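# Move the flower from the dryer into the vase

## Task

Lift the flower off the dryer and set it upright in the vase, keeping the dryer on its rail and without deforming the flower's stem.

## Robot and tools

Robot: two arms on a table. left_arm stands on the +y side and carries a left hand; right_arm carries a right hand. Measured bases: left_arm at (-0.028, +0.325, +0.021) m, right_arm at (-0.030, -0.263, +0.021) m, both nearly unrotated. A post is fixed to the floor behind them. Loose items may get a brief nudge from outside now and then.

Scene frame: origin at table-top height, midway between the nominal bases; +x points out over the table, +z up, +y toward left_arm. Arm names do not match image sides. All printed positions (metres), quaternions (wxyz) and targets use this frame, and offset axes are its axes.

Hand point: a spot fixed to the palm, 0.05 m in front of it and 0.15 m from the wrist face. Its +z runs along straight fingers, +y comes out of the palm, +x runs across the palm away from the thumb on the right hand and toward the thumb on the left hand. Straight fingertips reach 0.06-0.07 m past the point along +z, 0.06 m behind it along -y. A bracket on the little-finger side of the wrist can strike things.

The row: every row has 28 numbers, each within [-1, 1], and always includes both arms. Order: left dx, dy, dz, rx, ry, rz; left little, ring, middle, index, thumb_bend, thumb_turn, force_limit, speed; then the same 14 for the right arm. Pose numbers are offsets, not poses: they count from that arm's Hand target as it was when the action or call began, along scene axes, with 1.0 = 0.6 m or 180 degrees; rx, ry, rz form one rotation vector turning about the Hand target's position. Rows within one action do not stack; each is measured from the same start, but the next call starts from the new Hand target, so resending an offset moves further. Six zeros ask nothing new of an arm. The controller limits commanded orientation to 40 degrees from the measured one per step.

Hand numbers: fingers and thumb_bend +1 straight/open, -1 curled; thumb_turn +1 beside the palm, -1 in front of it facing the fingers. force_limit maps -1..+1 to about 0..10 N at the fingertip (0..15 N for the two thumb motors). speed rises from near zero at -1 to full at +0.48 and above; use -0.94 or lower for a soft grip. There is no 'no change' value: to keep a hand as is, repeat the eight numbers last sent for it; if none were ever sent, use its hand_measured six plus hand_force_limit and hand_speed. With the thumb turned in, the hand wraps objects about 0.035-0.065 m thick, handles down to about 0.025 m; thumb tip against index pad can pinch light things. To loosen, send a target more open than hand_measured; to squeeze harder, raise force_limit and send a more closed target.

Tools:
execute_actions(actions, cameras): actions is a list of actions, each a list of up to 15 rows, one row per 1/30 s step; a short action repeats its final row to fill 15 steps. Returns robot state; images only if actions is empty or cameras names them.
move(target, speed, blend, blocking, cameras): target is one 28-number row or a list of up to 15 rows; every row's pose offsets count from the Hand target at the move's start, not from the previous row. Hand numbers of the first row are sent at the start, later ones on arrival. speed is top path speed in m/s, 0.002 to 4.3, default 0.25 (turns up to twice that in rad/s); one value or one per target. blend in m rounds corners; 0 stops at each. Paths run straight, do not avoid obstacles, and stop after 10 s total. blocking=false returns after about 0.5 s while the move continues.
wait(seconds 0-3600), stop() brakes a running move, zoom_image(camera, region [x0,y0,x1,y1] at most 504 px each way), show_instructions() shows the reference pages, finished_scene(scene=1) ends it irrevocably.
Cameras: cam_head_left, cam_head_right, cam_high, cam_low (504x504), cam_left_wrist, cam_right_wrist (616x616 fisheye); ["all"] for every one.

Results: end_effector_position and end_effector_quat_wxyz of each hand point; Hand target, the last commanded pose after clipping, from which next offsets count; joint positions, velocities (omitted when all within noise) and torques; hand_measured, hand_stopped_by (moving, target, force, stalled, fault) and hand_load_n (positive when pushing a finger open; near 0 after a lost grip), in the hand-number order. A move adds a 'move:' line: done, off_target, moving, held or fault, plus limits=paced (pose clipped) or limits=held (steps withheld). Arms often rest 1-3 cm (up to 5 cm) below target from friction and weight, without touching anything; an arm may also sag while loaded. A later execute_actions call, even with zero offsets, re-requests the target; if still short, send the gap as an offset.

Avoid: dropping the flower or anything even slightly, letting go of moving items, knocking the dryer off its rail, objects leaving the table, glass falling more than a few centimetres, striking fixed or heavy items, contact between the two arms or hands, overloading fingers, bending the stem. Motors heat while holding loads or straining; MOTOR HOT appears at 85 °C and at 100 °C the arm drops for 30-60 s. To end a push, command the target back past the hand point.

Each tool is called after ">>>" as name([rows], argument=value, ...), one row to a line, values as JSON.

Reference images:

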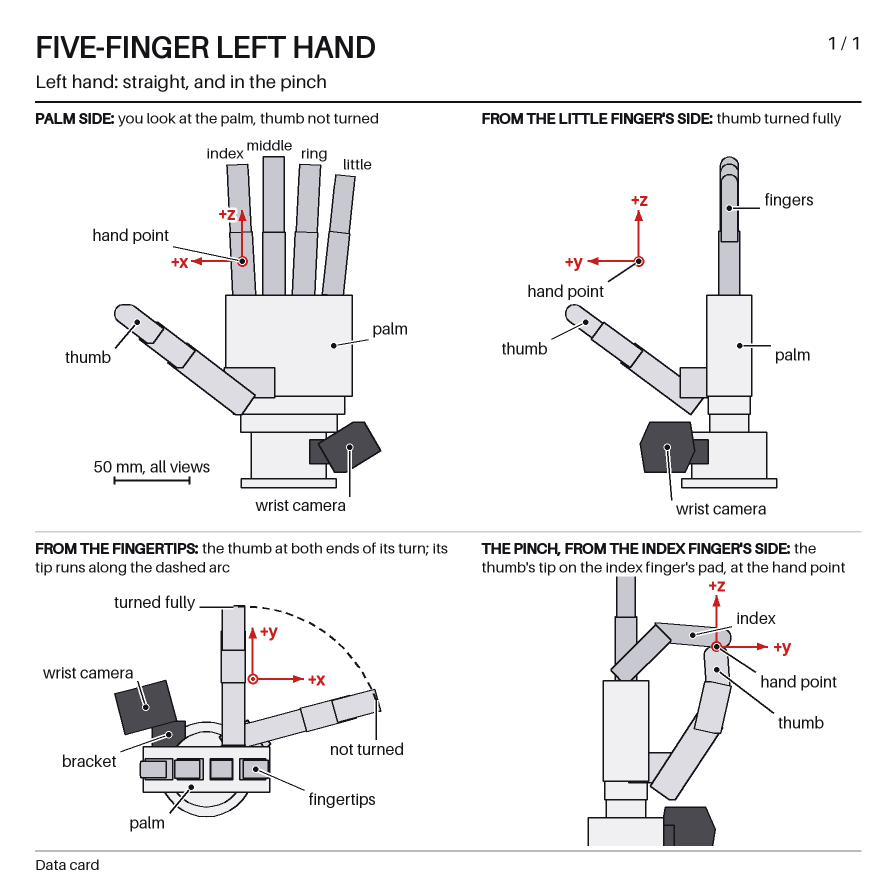

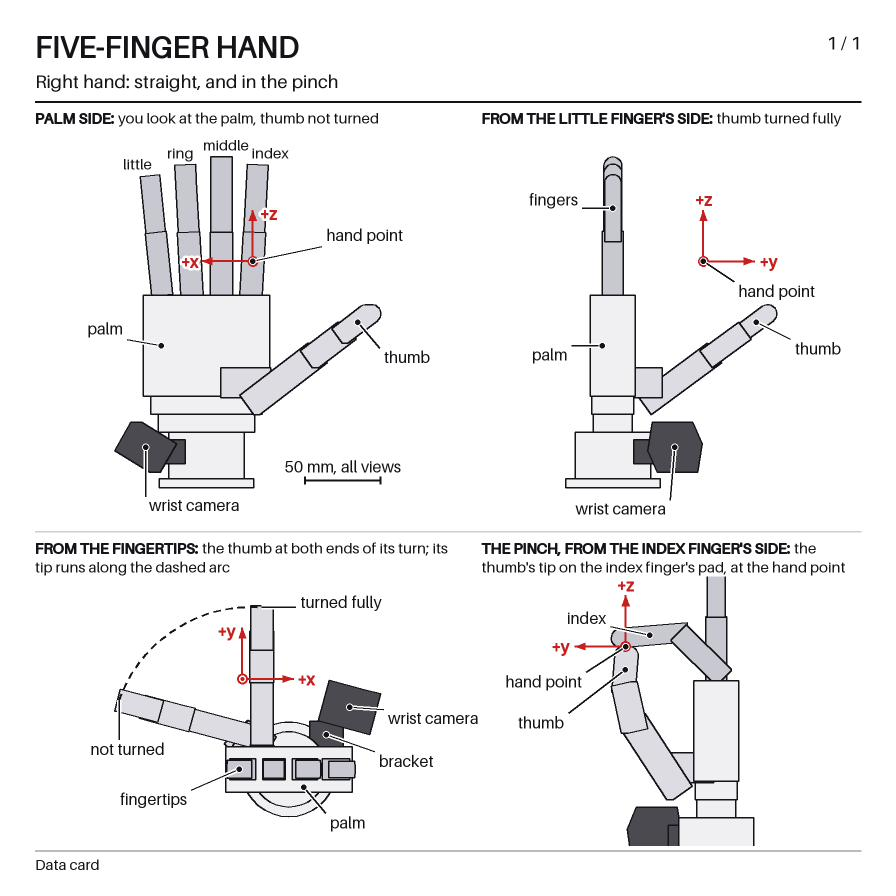

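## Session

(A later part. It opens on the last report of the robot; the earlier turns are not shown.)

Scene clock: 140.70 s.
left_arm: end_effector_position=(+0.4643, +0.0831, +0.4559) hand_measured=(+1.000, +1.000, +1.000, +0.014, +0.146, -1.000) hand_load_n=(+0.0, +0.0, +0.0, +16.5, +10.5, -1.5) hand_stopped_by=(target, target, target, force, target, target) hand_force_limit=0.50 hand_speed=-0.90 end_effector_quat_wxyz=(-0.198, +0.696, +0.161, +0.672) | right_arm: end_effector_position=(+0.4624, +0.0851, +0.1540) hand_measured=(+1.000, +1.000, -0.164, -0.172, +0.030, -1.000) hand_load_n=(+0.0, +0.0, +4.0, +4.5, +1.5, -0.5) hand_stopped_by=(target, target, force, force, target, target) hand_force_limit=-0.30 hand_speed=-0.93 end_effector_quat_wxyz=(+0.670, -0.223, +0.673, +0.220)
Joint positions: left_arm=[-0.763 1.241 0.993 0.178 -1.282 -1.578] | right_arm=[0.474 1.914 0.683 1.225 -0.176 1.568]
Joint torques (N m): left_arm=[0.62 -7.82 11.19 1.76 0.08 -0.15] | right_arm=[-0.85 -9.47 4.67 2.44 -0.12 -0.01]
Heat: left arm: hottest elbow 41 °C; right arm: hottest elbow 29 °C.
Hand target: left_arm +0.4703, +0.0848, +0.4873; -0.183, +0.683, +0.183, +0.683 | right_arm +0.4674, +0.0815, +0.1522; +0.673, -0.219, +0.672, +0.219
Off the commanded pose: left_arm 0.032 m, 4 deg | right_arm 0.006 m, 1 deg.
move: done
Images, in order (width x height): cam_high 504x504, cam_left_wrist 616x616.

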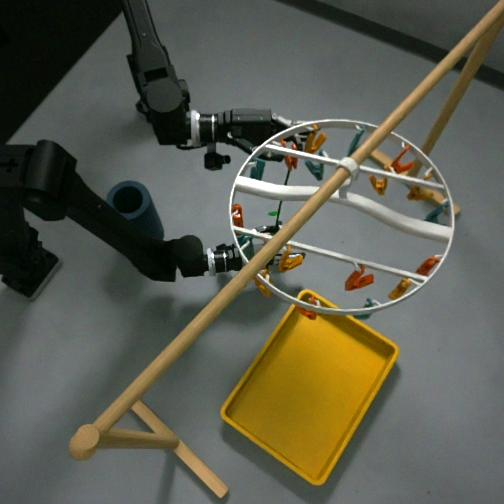

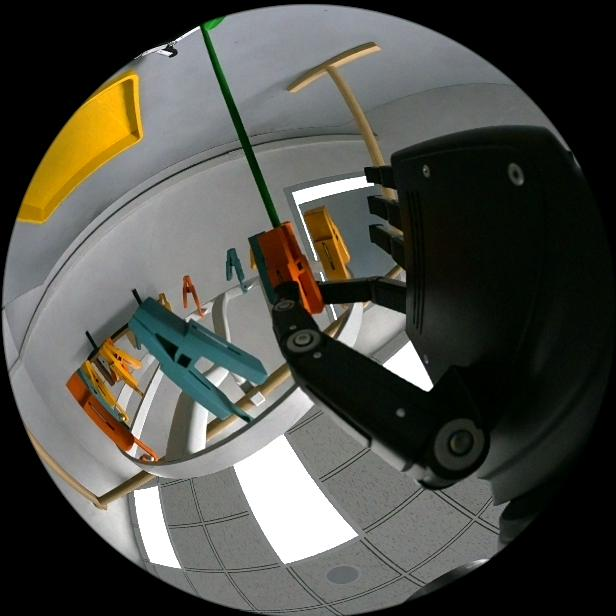

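>>> wait(seconds=0.1, cameras=["cam_right_wrist","cam_low","cam_left_wrist"])

>>> zoom_image(camera="cam_low", region=[230, 190, 310, 270])

>>> zoom_image(camera="cam_left_wrist", region=[260, 215, 310, 265])

Scene clock: 140.97 s.
left_arm: end_effector_position=(+0.4643, +0.0831, +0.4559) hand_measured=(+1.000, +1.000, +1.000, +0.014, +0.146, -1.000) hand_load_n=(+0.0, +0.0, +0.0, +16.5, +10.5, -2.0) hand_stopped_by=(target, target, target, force, target, target) hand_force_limit=0.50 hand_speed=-0.90 end_effector_quat_wxyz=(-0.198, +0.696, +0.161, +0.672) | right_arm: end_effector_position=(+0.4624, +0.0851, +0.1540) hand_measured=(+1.000, +1.000, -0.164, -0.172, +0.030, -1.000) hand_load_n=(+0.0, +0.0, +4.0, +4.5, +2.0, -0.5) hand_stopped_by=(target, target, force, force, target, target) hand_force_limit=-0.30 hand_speed=-0.93 end_effector_quat_wxyz=(+0.670, -0.223, +0.673, +0.220)
Joint positions: left_arm=[-0.763 1.241 0.993 0.178 -1.282 -1.578] | right_arm=[0.474 1.914 0.683 1.225 -0.176 1.568]
Joint torques (N m): left_arm=[0.62 -7.77 11.21 1.77 0.08 -0.15] | right_arm=[-0.79 -9.47 4.68 2.45 -0.12 0]
Heat: left arm: hottest elbow 41 °C; right arm: hottest elbow 29 °C.
Hand target: left_arm +0.4703, +0.0848, +0.4873; -0.183, +0.683, +0.183, +0.683 | right_arm +0.4674, +0.0815, +0.1522; +0.673, -0.219, +0.672, +0.219
Off the commanded pose: left_arm 0.032 m, 4 deg | right_arm 0.006 m, 1 deg.
wait: 0.10 s; at rest from the start
Images, in order (width x height): cam_low 504x504, cam_left_wrist 616x616, cam_right_wrist 616x616.

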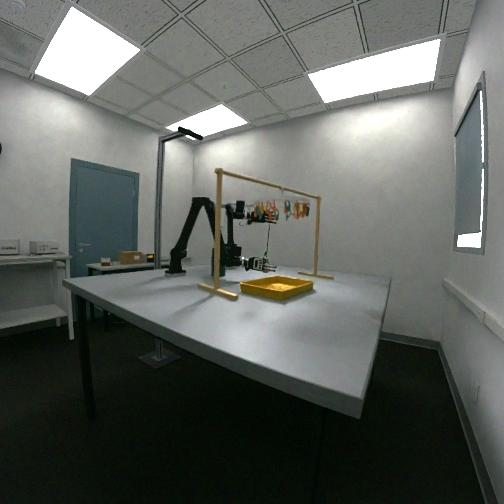

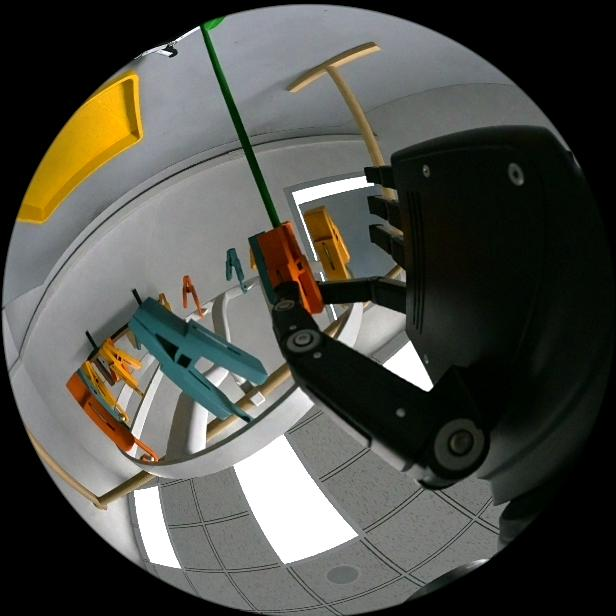

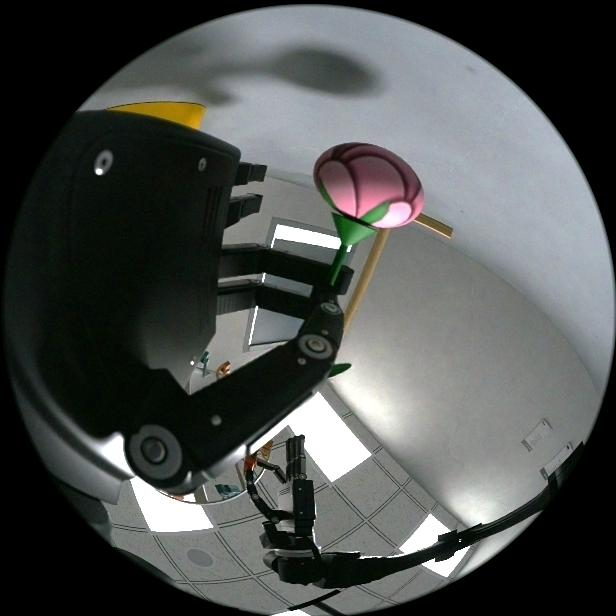

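Scaled by 6.300 from the camera's image (finer frame: 720x720).

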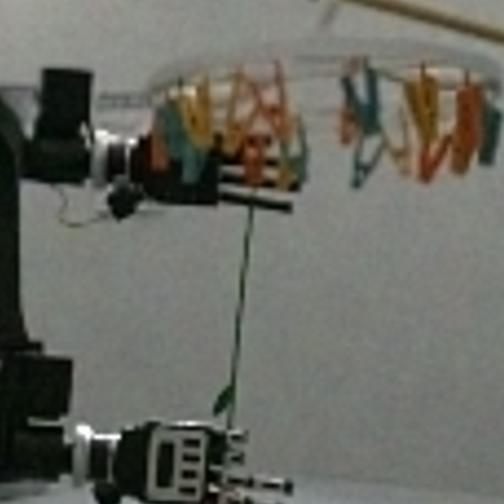

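Scaled by 10.080 from the camera's image (finer frame: 880x880).

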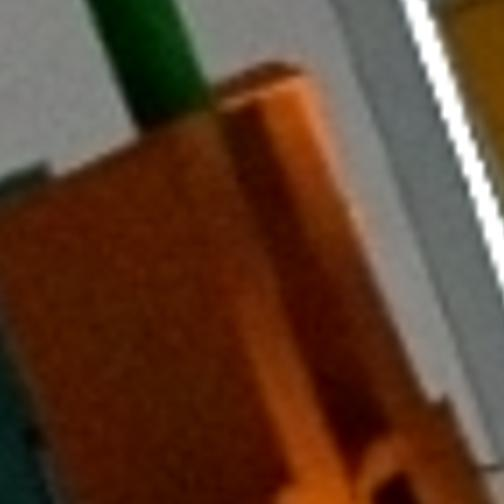

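>>> move(target=[0,0,0,0,0,0,1,1,1,-0.05,0.14,-1,0.5,-0.9,0,0,-0.05,0,0,0,1,1,-0.4,-0.4,0.03,-1,-0.3,-0.93], cameras=["cam_left_wrist","cam_high","cam_low","cam_right_wrist"], speed=0.05)

>>> zoom_image(camera="cam_left_wrist", region=[235, 200, 335, 300])

>>> zoom_image(camera="cam_low", region=[230, 190, 310, 270])

Scene clock: 142.23 s.
left_arm: end_effector_position=(+0.4643, +0.0831, +0.4559) hand_measured=(+1.000, +1.000, +1.000, +0.014, +0.146, -1.000) hand_load_n=(+0.0, +0.0, +0.0, +16.0, +10.5, -2.0) hand_stopped_by=(target, target, target, force, target, target) hand_force_limit=0.50 hand_speed=-0.90 end_effector_quat_wxyz=(-0.198, +0.696, +0.161, +0.672) | right_arm: end_effector_position=(+0.4591, +0.0835, +0.1166) hand_measured=(+1.000, +1.000, -0.164, -0.172, +0.030, -1.000) hand_load_n=(+0.0, +0.0, +4.5, +4.0, +1.5, -0.5) hand_stopped_by=(target, target, force, force, target, target) hand_force_limit=-0.30 hand_speed=-0.93 end_effector_quat_wxyz=(+0.662, -0.224, +0.681, +0.219)
Joint positions: left_arm=[-0.763 1.241 0.993 0.178 -1.282 -1.578] | right_arm=[0.474 2.014 0.683 1.303 -0.176 1.568]
Joint torques (N m): left_arm=[0.62 -7.77 11.18 1.77 0.08 -0.15] | right_arm=[-0.79 -10.05 4.82 2.77 -0.13 -0.01]
Heat: left arm: hottest elbow 41 °C; right arm: hottest elbow 29 °C.
Hand target: left_arm +0.4703, +0.0848, +0.4873; -0.183, +0.683, +0.183, +0.683 | right_arm +0.4675, +0.0815, +0.1221; +0.673, -0.219, +0.672, +0.219
Off the commanded pose: left_arm 0.032 m, 4 deg | right_arm 0.010 m, 2 deg.
move: done
Images, in order (width x height): cam_high 504x504, cam_low 504x504, cam_left_wrist 616x616, cam_right_wrist 616x616.

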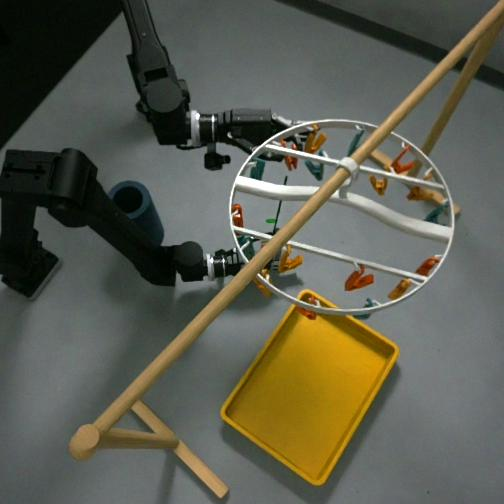

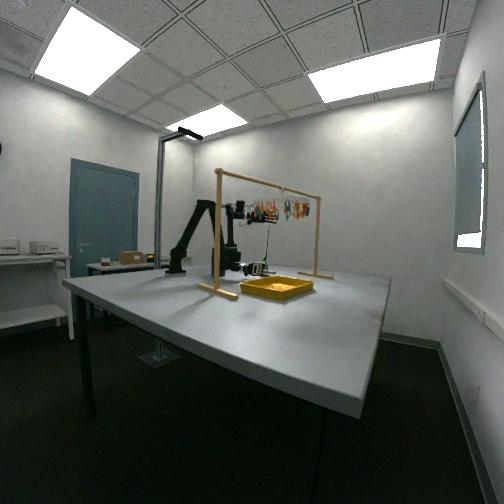

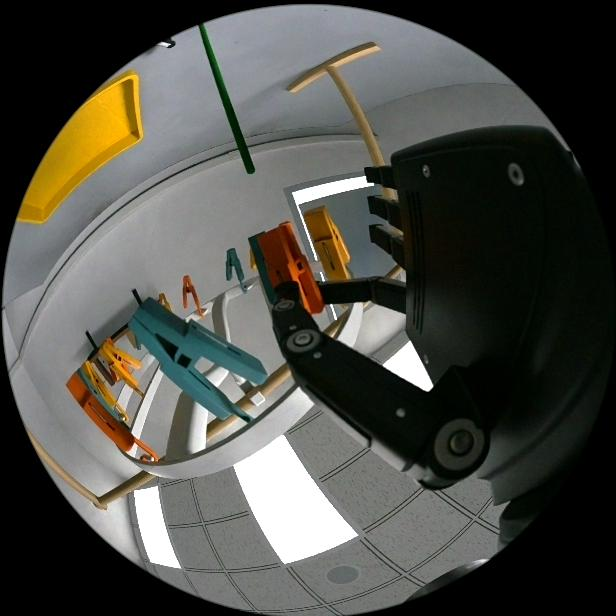

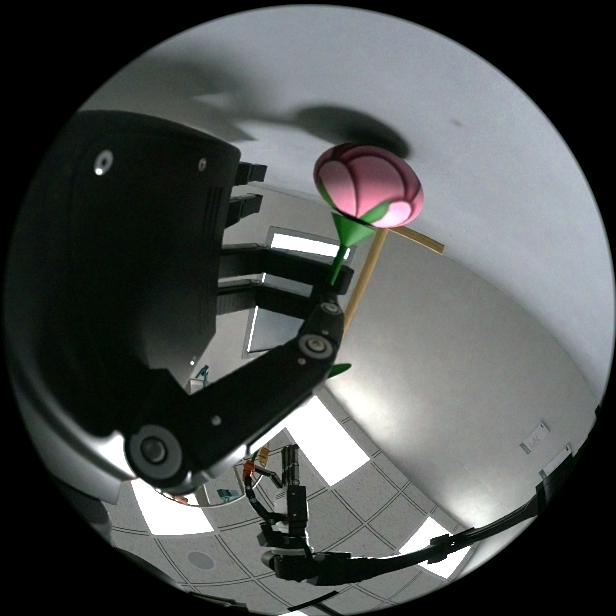

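Scaled by 5.040 from the camera's image (finer frame: 880x880).

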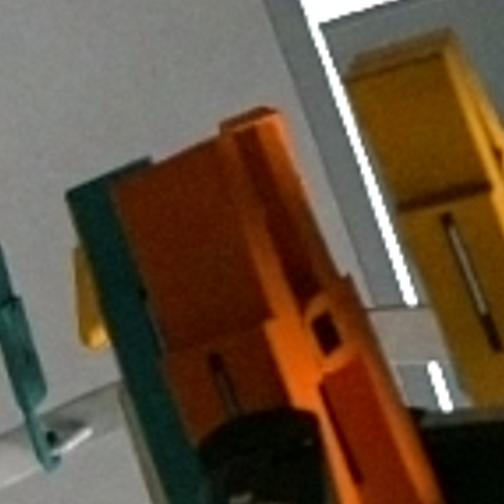

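Scaled by 6.300 from the camera's image (finer frame: 720x720).

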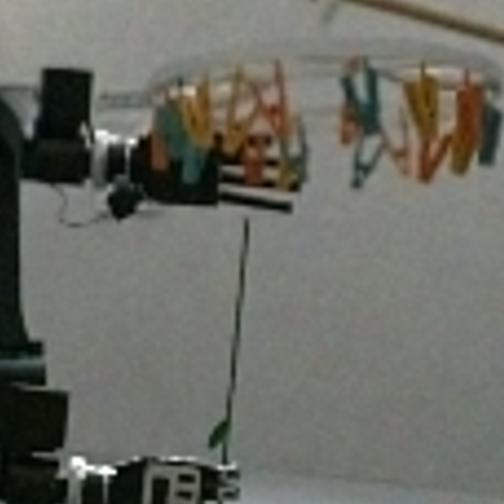

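>>> move([
  [0,0,0,0,0,0,1,1,1,0.5,0.45,-1,0.5,-0.85,-0.03,-0.13,0,0,0,0,1,1,-0.4,-0.4,0.03,-1,-0.3,-0.93],
  [0,0,0,0,0,0,1,1,1,0.5,0.45,-1,0.5,-0.85,-0.20,-0.18,0.02,0,0,0,1,1,-0.4,-0.4,0.03,-1,-0.3,-0.93],
], cameras=["cam_left_wrist","cam_high","cam_low","cam_right_wrist"], speed=0.1, blend=0.02)

Scene clock: 145.87 s.
left_arm: end_effector_position=(+0.4643, +0.0831, +0.4560) hand_measured=(+1.000, +1.000, +1.000, +0.500, +0.450, -1.000) hand_load_n=(+0.0, +0.0, +0.0, +0.0, +0.0, +0.0) hand_stopped_by=(target, target, target, target, target, target) hand_force_limit=0.50 hand_speed=-0.85 end_effector_quat_wxyz=(-0.198, +0.696, +0.161, +0.672) | right_arm: end_effector_position=(+0.3467, -0.0226, +0.1265) hand_measured=(+1.000, +1.000, -0.164, -0.172, +0.030, -1.000) hand_load_n=(+0.0, +0.0, +4.5, +4.5, +1.5, -0.5) hand_stopped_by=(target, target, force, force, target, target) hand_force_limit=-0.30 hand_speed=-0.93 end_effector_quat_wxyz=(+0.656, -0.223, +0.686, +0.222)
Joint positions: left_arm=[-0.763 1.241 0.993 0.178 -1.282 -1.578] | right_arm=[0.303 1.897 0.287 1.566 -0.35 1.568]
Joint torques (N m): left_arm=[0.62 -7.88 11.19 1.73 0.08 -0.14] | right_arm=[-0.79 -7.82 1.17 2.67 -0.14 -0.1]
Heat: left arm: hottest elbow 42 °C; right arm: hottest elbow 29 °C.
Hand target: left_arm +0.4703, +0.0847, +0.4872; -0.183, +0.683, +0.183, +0.683 | right_arm +0.3474, -0.0264, +0.1342; +0.673, -0.219, +0.672, +0.219
Off the commanded pose: left_arm 0.032 m, 4 deg | right_arm 0.009 m, 3 deg.
joint sent to its limit (right arm) — joint 4 (wrist pitch), upper limit. The joint targets still meet the commanded pose.
move: off_target (right_arm); blend cut to 0 m at target 1
Images, in order (width x height): cam_high 504x504, cam_low 504x504, cam_left_wrist 616x616, cam_right_wrist 616x616.

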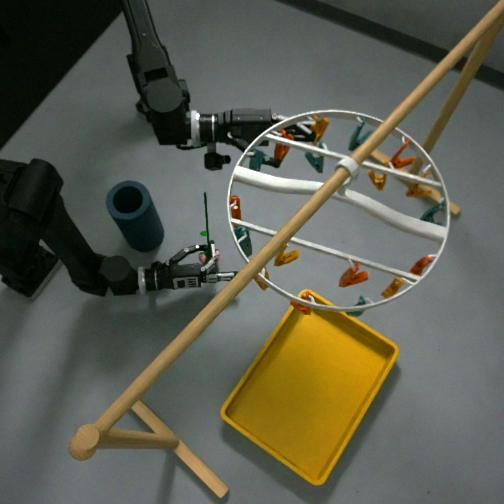

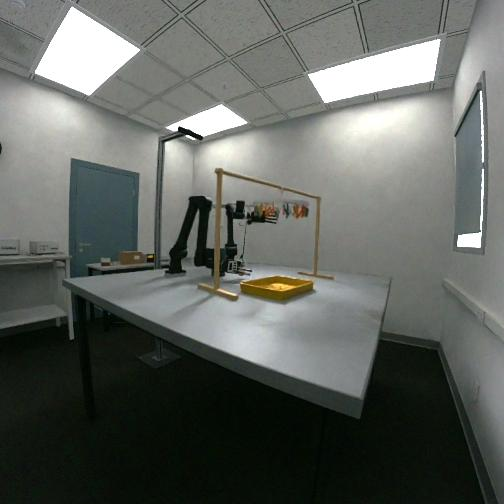

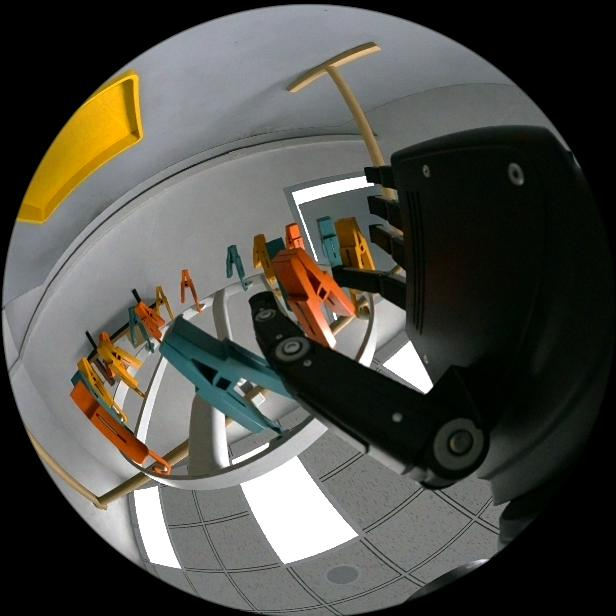

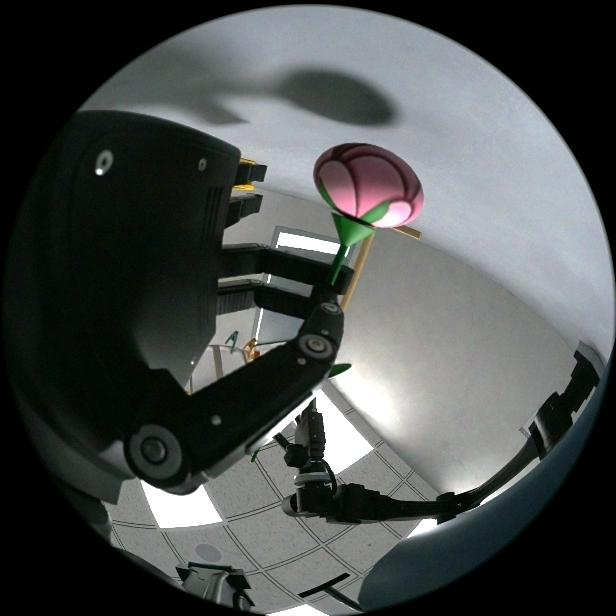

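>>> move([
  [0,0,0,0,0,0,1,1,1,1,0.5,-1,0.5,-0.3,0,0,0.0,0,0,0,1,1,-0.4,-0.4,0.03,-1,-0.3,-0.93],
  [-0.06,-0.035,0,0,0,0,1,1,1,1,0.5,-1,0.5,-0.3,0,0,0.0,0,0,0,1,1,-0.4,-0.4,0.03,-1,-0.3,-0.93],
], cameras=["cam_left_wrist","cam_high"], speed=0.08)

Scene clock: 147.60 s.
left_arm: end_effector_position=(+0.4375, +0.0640, +0.4609) hand_measured=(+1.000, +1.000, +1.000, +1.000, +0.500, -1.000) hand_load_n=(+0.0, +0.0, +0.0, +0.0, +0.0, +0.0) hand_stopped_by=(target, target, target, target, target, target) hand_force_limit=0.50 hand_speed=-0.30 end_effector_quat_wxyz=(-0.201, +0.692, +0.166, +0.674) | right_arm: end_effector_position=(+0.3467, -0.0226, +0.1265) hand_measured=(+1.000, +1.000, -0.164, -0.172, +0.030, -1.000) hand_load_n=(+0.0, +0.0, +4.0, +4.0, +2.0, -0.5) hand_stopped_by=(target, target, force, force, target, target) hand_force_limit=-0.30 hand_speed=-0.93 end_effector_quat_wxyz=(+0.656, -0.223, +0.686, +0.222)
Joint positions: left_arm=[-0.846 1.233 0.993 0.178 -1.378 -1.578] | right_arm=[0.303 1.897 0.287 1.566 -0.35 1.568]
Joint torques (N m): left_arm=[-0.5 -8.94 9.85 1.4 0 -0.18] | right_arm=[-0.85 -7.82 1.25 2.67 -0.14 -0.1]
Heat: left arm: hottest elbow 42 °C; right arm: hottest elbow 29 °C.
Hand target: left_arm +0.4344, +0.0637, +0.4871; -0.183, +0.683, +0.183, +0.683 | right_arm +0.3474, -0.0264, +0.1342; +0.673, -0.219, +0.672, +0.219
Off the commanded pose: left_arm 0.027 m, 3 deg | right_arm 0.009 m, 3 deg.
joint sent to its limit (right arm) — joint 4 (wrist pitch), upper limit. The joint targets still meet the commanded pose.
move: off_target (left_arm)
Images, in order (width x height): cam_high 504x504, cam_left_wrist 616x616.

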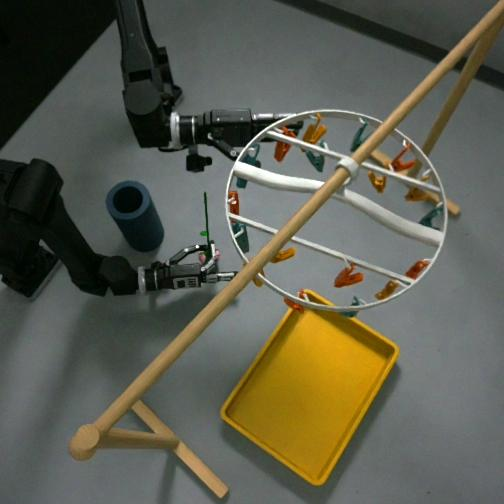

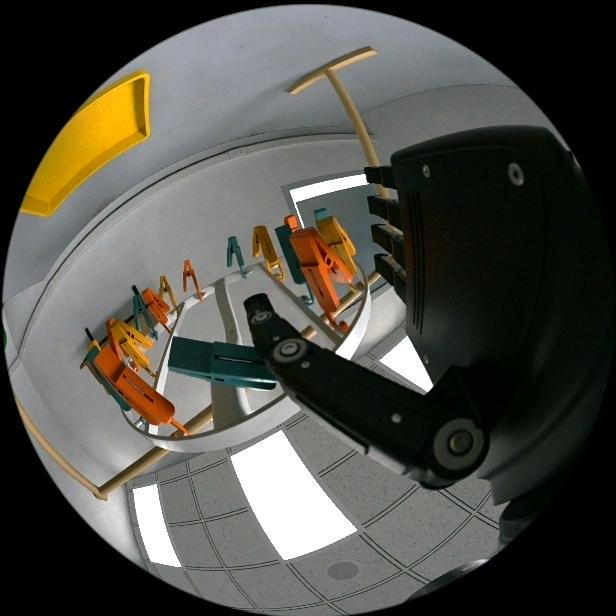

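>>> move([
  [-0.1,0.03,0,0,0,0,1,1,1,1,0.3,-1,0.5,-0.3,0,0,0.0,0,0,0,1,1,-0.4,-0.4,0.03,-1,-0.3,-0.93],
], cameras=["cam_left_wrist","cam_high"], speed=0.1)

Scene clock: 150.80 s.
left_arm: end_effector_position=(+0.3787, +0.0824, +0.4863) hand_measured=(+1.000, +1.000, +1.000, +1.000, +0.300, -1.000) hand_load_n=(-0.5, +0.5, +0.0, +0.0, +0.0, +0.0) hand_stopped_by=(target, target, target, target, target, target) hand_force_limit=0.50 hand_speed=-0.30 end_effector_quat_wxyz=(-0.182, +0.682, +0.188, +0.683) | right_arm: end_effector_position=(+0.3467, -0.0226, +0.1265) hand_measured=(+1.000, +1.000, -0.164, -0.172, +0.030, -1.000) hand_load_n=(+0.0, +0.0, +4.5, +4.0, +1.5, -1.0) hand_stopped_by=(target, target, force, force, target, target) hand_force_limit=-0.30 hand_speed=-0.93 end_effector_quat_wxyz=(+0.656, -0.223, +0.686, +0.222)
Joint positions: left_arm=[-0.937 1.088 0.922 0.167 -1.473 -1.578] | right_arm=[0.303 1.897 0.287 1.566 -0.35 1.568]
Joint torques (N m): left_arm=[-0.85 -6.59 7.49 0.81 0.05 -0.13] | right_arm=[-0.85 -7.88 1.22 2.67 -0.14 -0.1]
Heat: left arm: hottest elbow 42 °C; right arm: hottest elbow 29 °C.
Hand target: left_arm +0.3744, +0.0817, +0.4872; -0.183, +0.683, +0.183, +0.683 | right_arm +0.3474, -0.0264, +0.1342; +0.673, -0.219, +0.672, +0.219
Off the commanded pose: left_arm 0.004 m, 1 deg | right_arm 0.009 m, 3 deg.
joint sent to its limit (right arm) — joint 4 (wrist pitch), upper limit. The joint targets still meet the commanded pose.
move: done
Images, in order (width x height): cam_high 504x504, cam_left_wrist 616x616.

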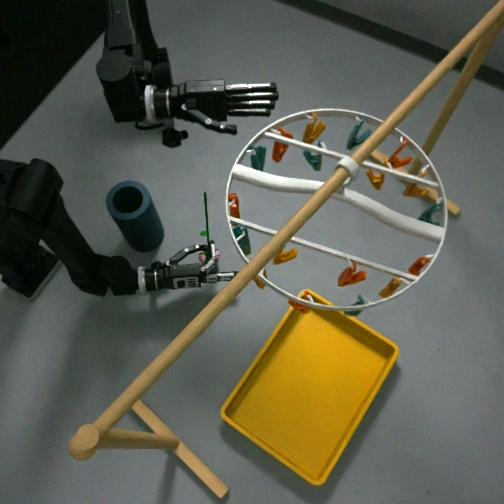

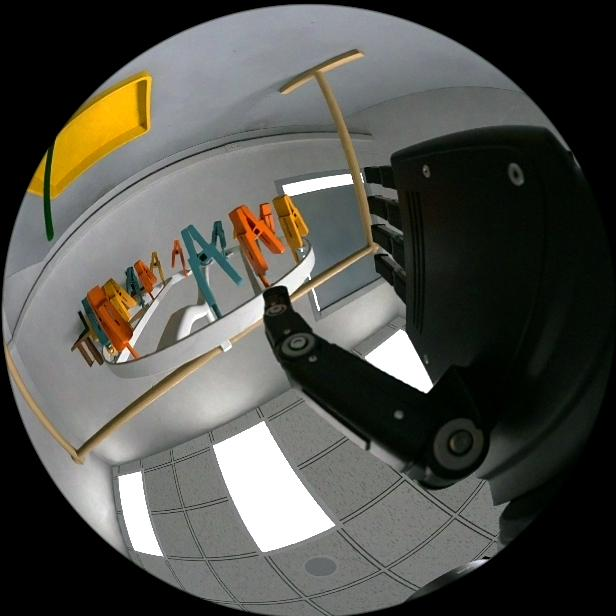

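>>> move([
  [0.0,0.3,0,0,0,0,1,1,1,1,0.3,-1,0.5,-0.3,0,0,0.1,0,0,0,1,1,-0.4,-0.4,0.03,-1,-0.3,-0.93],
  [0.03,0.6,-0.05,0,0,0,1,1,1,1,0.3,-1,0.5,-0.3,0,0,0.55,0,0,0,1,1,-0.4,-0.4,0.03,-1,-0.3,-0.93],
], cameras=["cam_high","cam_head_right","cam_right_wrist","cam_low"], speed=0.25, blend=0.04)

Scene clock: 154.83 s.
left_arm: end_effector_position=(+0.3918, +0.4414, +0.4536) hand_measured=(+1.000, +1.000, +1.000, +1.000, +0.300, -1.000) hand_load_n=(+0.0, +0.0, +0.0, +0.0, +0.0, -0.5) hand_stopped_by=(target, target, target, target, target, target) hand_force_limit=0.50 hand_speed=-0.30 end_effector_quat_wxyz=(-0.183, +0.689, +0.183, +0.677) | right_arm: end_effector_position=(+0.3416, -0.0245, +0.4445) hand_measured=(+1.000, +1.000, -0.164, -0.172, +0.030, -1.000) hand_load_n=(+0.0, +0.0, +4.5, +4.0, +2.0, -0.5) hand_stopped_by=(target, target, force, force, target, target) hand_force_limit=-0.30 hand_speed=-0.93 end_effector_quat_wxyz=(+0.662, -0.220, +0.680, +0.224)
Joint positions: left_arm=[0.318 0.703 0.651 0.034 -0.211 -1.57] | right_arm=[0.303 0.807 0.669 0.113 -0.349 1.576]
Joint torques (N m): left_arm=[0.03 -1.67 8.23 2.4 0.25 -0.2] | right_arm=[-0.73 -1.73 11.93 1.63 -0.03 -0.1]
Heat: left arm: hottest elbow 42 °C; right arm: hottest elbow 29 °C.
Hand target: left_arm +0.3923, +0.4418, +0.4573; -0.183, +0.683, +0.183, +0.683 | right_arm +0.3474, -0.0264, +0.4641; +0.673, -0.219, +0.672, +0.219
Off the commanded pose: left_arm 0.004 m, 1 deg | right_arm 0.021 m, 2 deg.
move: off_target (right_arm)
Images, in order (width x height): cam_head_right 504x504, cam_high 504x504, cam_low 504x504, cam_right_wrist 616x616.

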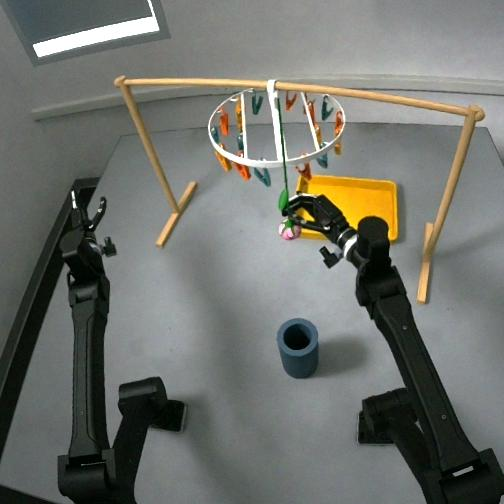

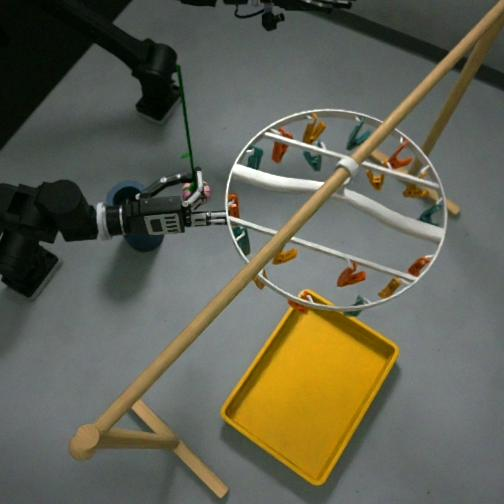

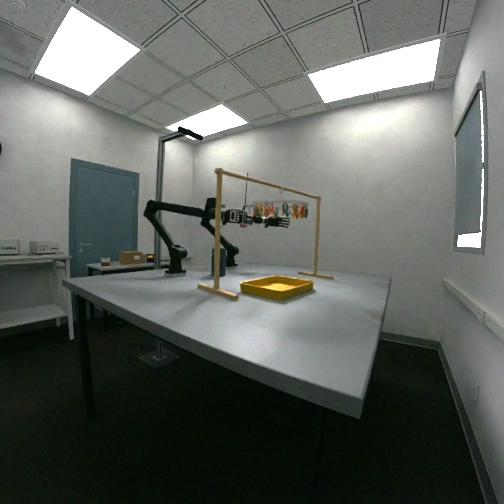

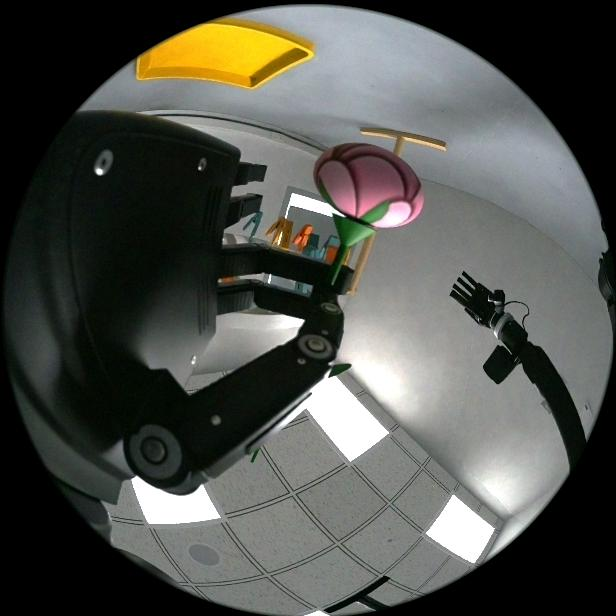

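>>> move([
  [0,0,0,0,0,0,1,1,1,1,0.3,-1,0.5,-0.3,-0.11,-0.01,0.02,0,0,0,1,1,-0.4,-0.4,0.03,-1,-0.3,-0.93],
  [0,0,0,0,0,0,1,1,1,1,0.3,-1,0.5,-0.3,-0.11,-0.01,0.05,-0.3366,-0.3737,0.1046,1,1,-0.4,-0.4,0.03,-1,-0.3,-0.93],
], cameras=["cam_high","cam_head_right","cam_right_wrist","cam_low"], speed=[0.2,0.4], blend=0.02)

Scene clock: 158.53 s.
left_arm: end_effector_position=(+0.3918, +0.4414, +0.4536) hand_measured=(+1.000, +1.000, +1.000, +1.000, +0.300, -1.000) hand_load_n=(+0.0, +0.0, +0.0, +0.0, +0.0, -0.5) hand_stopped_by=(target, target, target, target, target, target) hand_force_limit=0.50 hand_speed=-0.30 end_effector_quat_wxyz=(-0.183, +0.689, +0.183, +0.677) | right_arm: end_effector_position=(+0.2812, -0.0366, +0.4719) hand_measured=(+1.000, +1.000, -0.164, -0.172, +0.030, -1.000) hand_load_n=(+0.0, +0.0, +4.5, +4.0, +1.5, -0.5) hand_stopped_by=(target, target, force, force, target, target) hand_force_limit=-0.30 hand_speed=-0.93 end_effector_quat_wxyz=(+0.678, -0.686, +0.200, -0.172)
Joint positions: left_arm=[0.318 0.703 0.651 0.034 -0.211 -1.57] | right_arm=[0.194 0.767 0.964 -0.23 -0.856 0.011]
Joint torques (N m): left_arm=[0.03 -1.61 8.21 2.4 0.25 -0.2] | right_arm=[0.67 -0.97 12.37 1.4 -0.05 -0.21]
Heat: left arm: hottest elbow 41 °C; right arm: hottest elbow 30 °C.
Hand target: left_arm +0.3923, +0.4418, +0.4573; -0.183, +0.683, +0.183, +0.683 | right_arm +0.2815, -0.0324, +0.4941; +0.683, -0.684, +0.183, -0.183
Off the commanded pose: left_arm 0.004 m, 1 deg | right_arm 0.023 m, 2 deg.
move: off_target (right_arm)
Images, in order (width x height): cam_head_right 504x504, cam_high 504x504, cam_low 504x504, cam_right_wrist 616x616.

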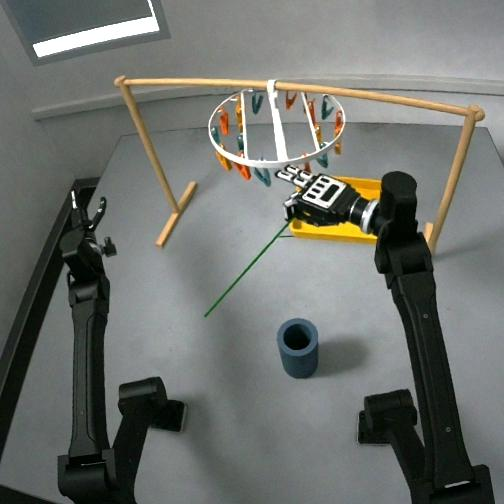

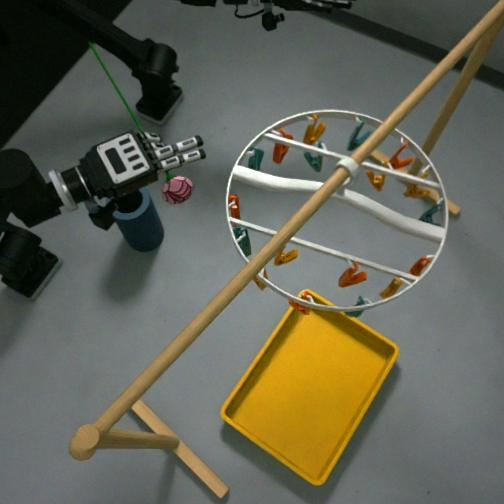

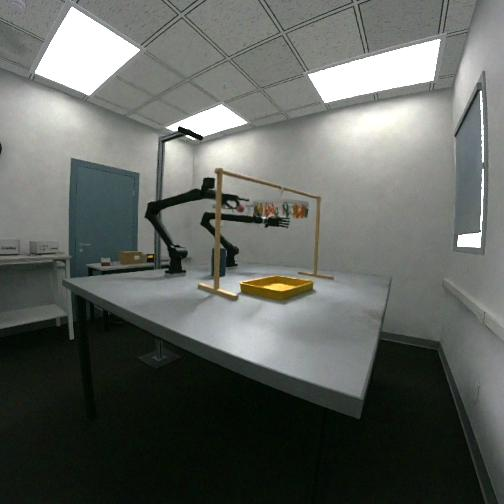

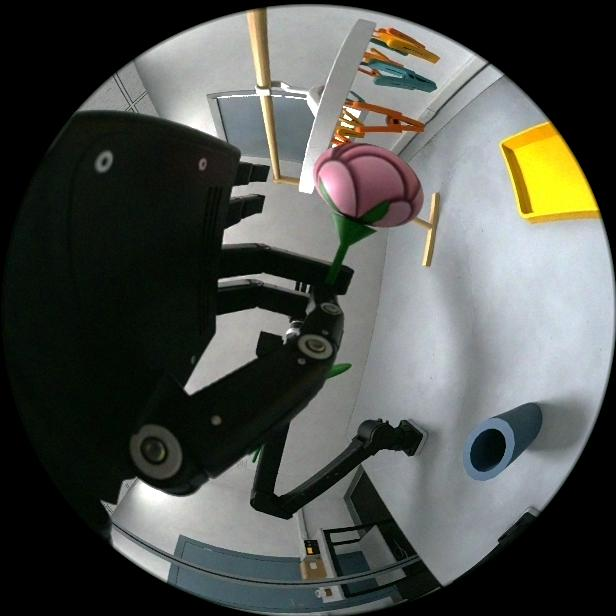

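>>> move([
  [0,0,0,0,0,0,1,1,1,1,0.3,-1,0.5,-0.3,-0.10,0.0,0.05,-0.1306,-0.4874,0.1306,1,1,-0.4,-0.4,0.03,-1,-0.3,-0.93],
], cameras=["cam_high","cam_head_right","cam_right_wrist","cam_low","cam_head_left"], speed=[0.4])

Scene clock: 162.87 s.
left_arm: end_effector_position=(+0.3918, +0.4414, +0.4536) hand_measured=(+1.000, +1.000, +1.000, +1.000, +0.300, -1.000) hand_load_n=(+0.0, +0.0, +0.0, +0.0, -0.5, -0.5) hand_stopped_by=(target, target, target, target, target, target) hand_force_limit=0.50 hand_speed=-0.30 end_effector_quat_wxyz=(-0.183, +0.689, +0.183, +0.677) | right_arm: end_effector_position=(+0.2255, -0.0327, +0.4988) hand_measured=(+1.000, +1.000, -0.164, -0.172, +0.030, -1.000) hand_load_n=(+0.0, +0.0, +4.0, +4.0, +2.0, -0.5) hand_stopped_by=(target, target, force, force, target, target) hand_force_limit=-0.30 hand_speed=-0.93 end_effector_quat_wxyz=(+0.511, -0.516, -0.487, -0.485)
Joint positions: left_arm=[0.318 0.703 0.651 0.034 -0.211 -1.57] | right_arm=[0.2 0.639 0.918 -0.314 -1.381 -1.551]
Joint torques (N m): left_arm=[-0.03 -1.61 8.23 2.39 0.25 -0.2] | right_arm=[0.15 -0.09 11.86 1.02 -0.06 -0.27]
Heat: left arm: hottest elbow 41 °C; right arm: hottest elbow 31 °C.
Hand target: left_arm +0.3923, +0.4418, +0.4573; -0.183, +0.683, +0.183, +0.683 | right_arm +0.2214, -0.0325, +0.5241; +0.499, -0.501, -0.500, -0.500
Off the commanded pose: left_arm 0.004 m, 1 deg | right_arm 0.026 m, 3 deg.
move: off_target (right_arm)
Images, in order (width x height): cam_head_left 504x504, cam_head_right 504x504, cam_high 504x504, cam_low 504x504, cam_right_wrist 616x616.

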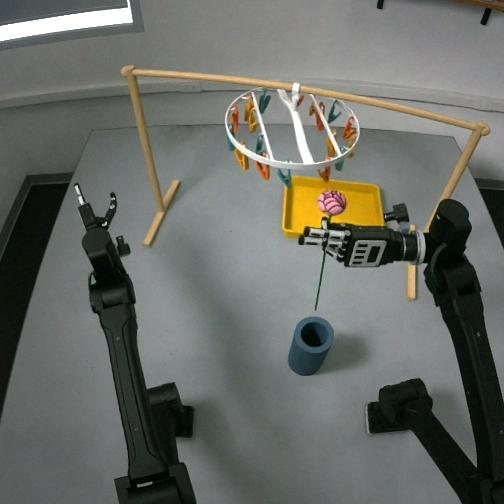

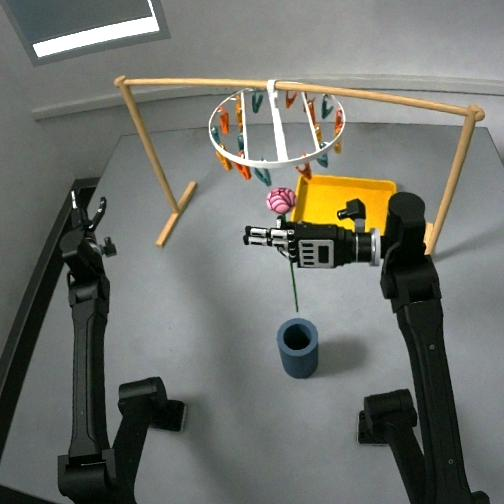

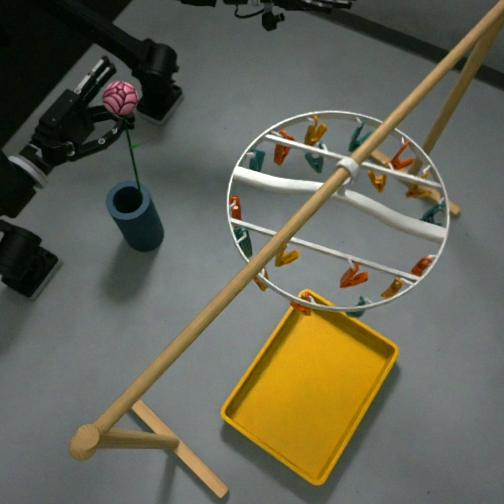

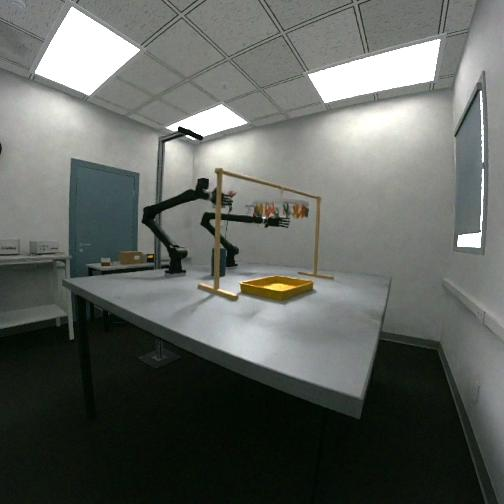

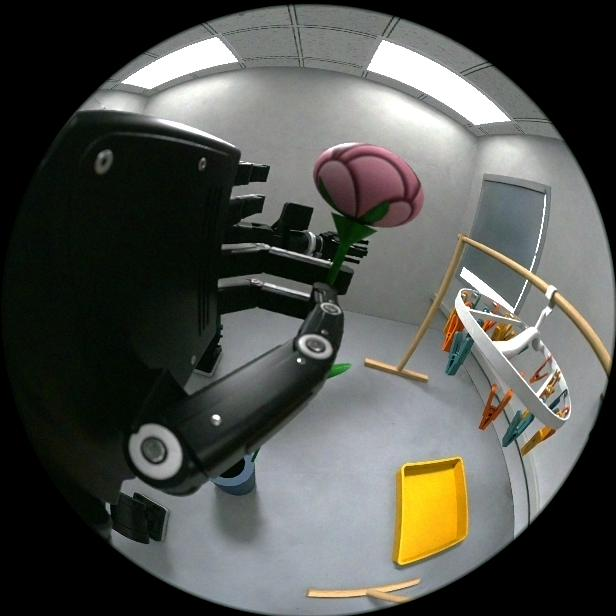

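>>> move([
  [0,0,0,0,0,0,1,1,1,1,0.3,-1,0.5,-0.3,-0.066,-0.005,-0.02,0,0,0,1,1,-0.4,-0.4,0.03,-1,-0.3,-0.93],
], cameras=["cam_head_right","cam_head_left","cam_high"], speed=[0.15])

>>> zoom_image(camera="cam_head_left", region=[260, 270, 360, 370])

>>> zoom_image(camera="cam_head_right", region=[250, 270, 350, 370])

Scene clock: 164.47 s.
left_arm: end_effector_position=(+0.3918, +0.4414, +0.4536) hand_measured=(+1.000, +1.000, +1.000, +1.000, +0.300, -1.000) hand_load_n=(+0.0, +0.0, +0.0, +0.0, -0.5, +0.0) hand_stopped_by=(target, target, target, target, target, target) hand_force_limit=0.50 hand_speed=-0.30 end_effector_quat_wxyz=(-0.183, +0.689, +0.183, +0.677) | right_arm: end_effector_position=(+0.1811, -0.0380, +0.5141) hand_measured=(+1.000, +1.000, -0.164, -0.172, +0.030, -1.000) hand_load_n=(+0.0, +0.0, +4.5, +4.0, +1.5, -0.5) hand_stopped_by=(target, target, force, force, target, target) hand_force_limit=-0.30 hand_speed=-0.93 end_effector_quat_wxyz=(+0.498, -0.502, -0.497, -0.503)
Joint positions: left_arm=[0.318 0.703 0.651 0.034 -0.211 -1.57] | right_arm=[0.224 0.513 0.909 -0.381 -1.35 -1.557]
Joint torques (N m): left_arm=[0.03 -1.67 8.23 2.39 0.25 -0.21] | right_arm=[0.62 2.14 8.24 1.05 -0.02 -0.26]
Heat: left arm: hottest elbow 41 °C; right arm: hottest elbow 31 °C.
Hand target: left_arm +0.3923, +0.4418, +0.4573; -0.183, +0.683, +0.183, +0.683 | right_arm +0.1818, -0.0354, +0.5121; +0.500, -0.501, -0.500, -0.500
Off the commanded pose: left_arm 0.004 m, 1 deg | right_arm 0.003 m, 1 deg.
move: done
Images, in order (width x height): cam_head_left 504x504, cam_head_right 504x504, cam_high 504x504.

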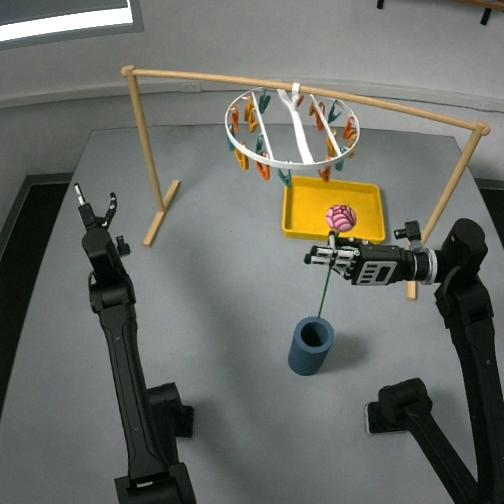

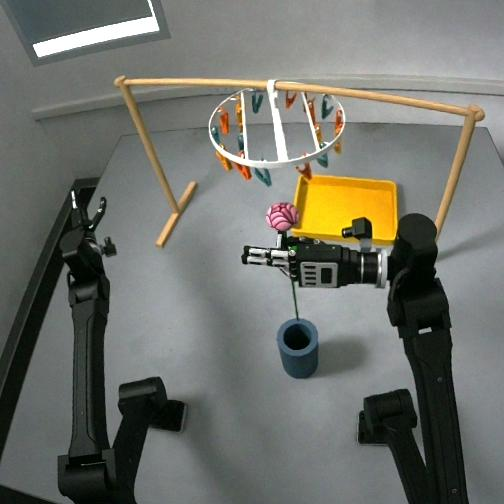

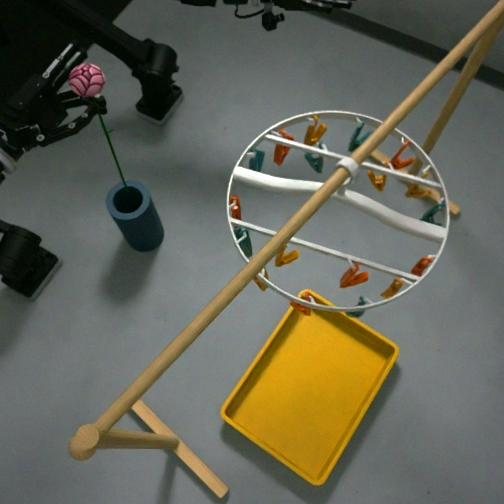

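Scaled by 5.040 from the camera's image (finer frame: 720x720).

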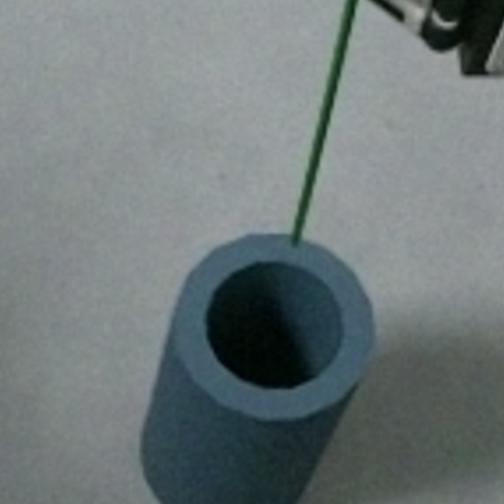

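Scaled by 5.040 from the camera's image (finer frame: 720x720).

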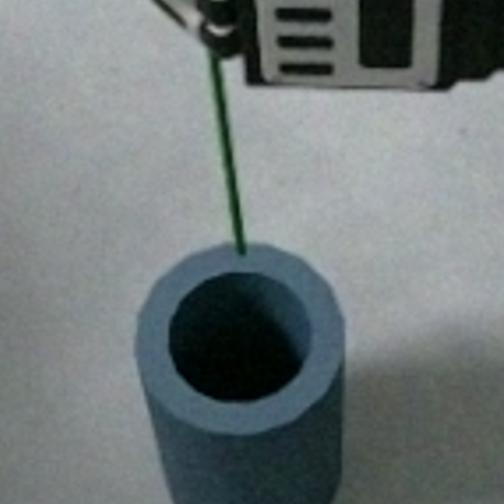

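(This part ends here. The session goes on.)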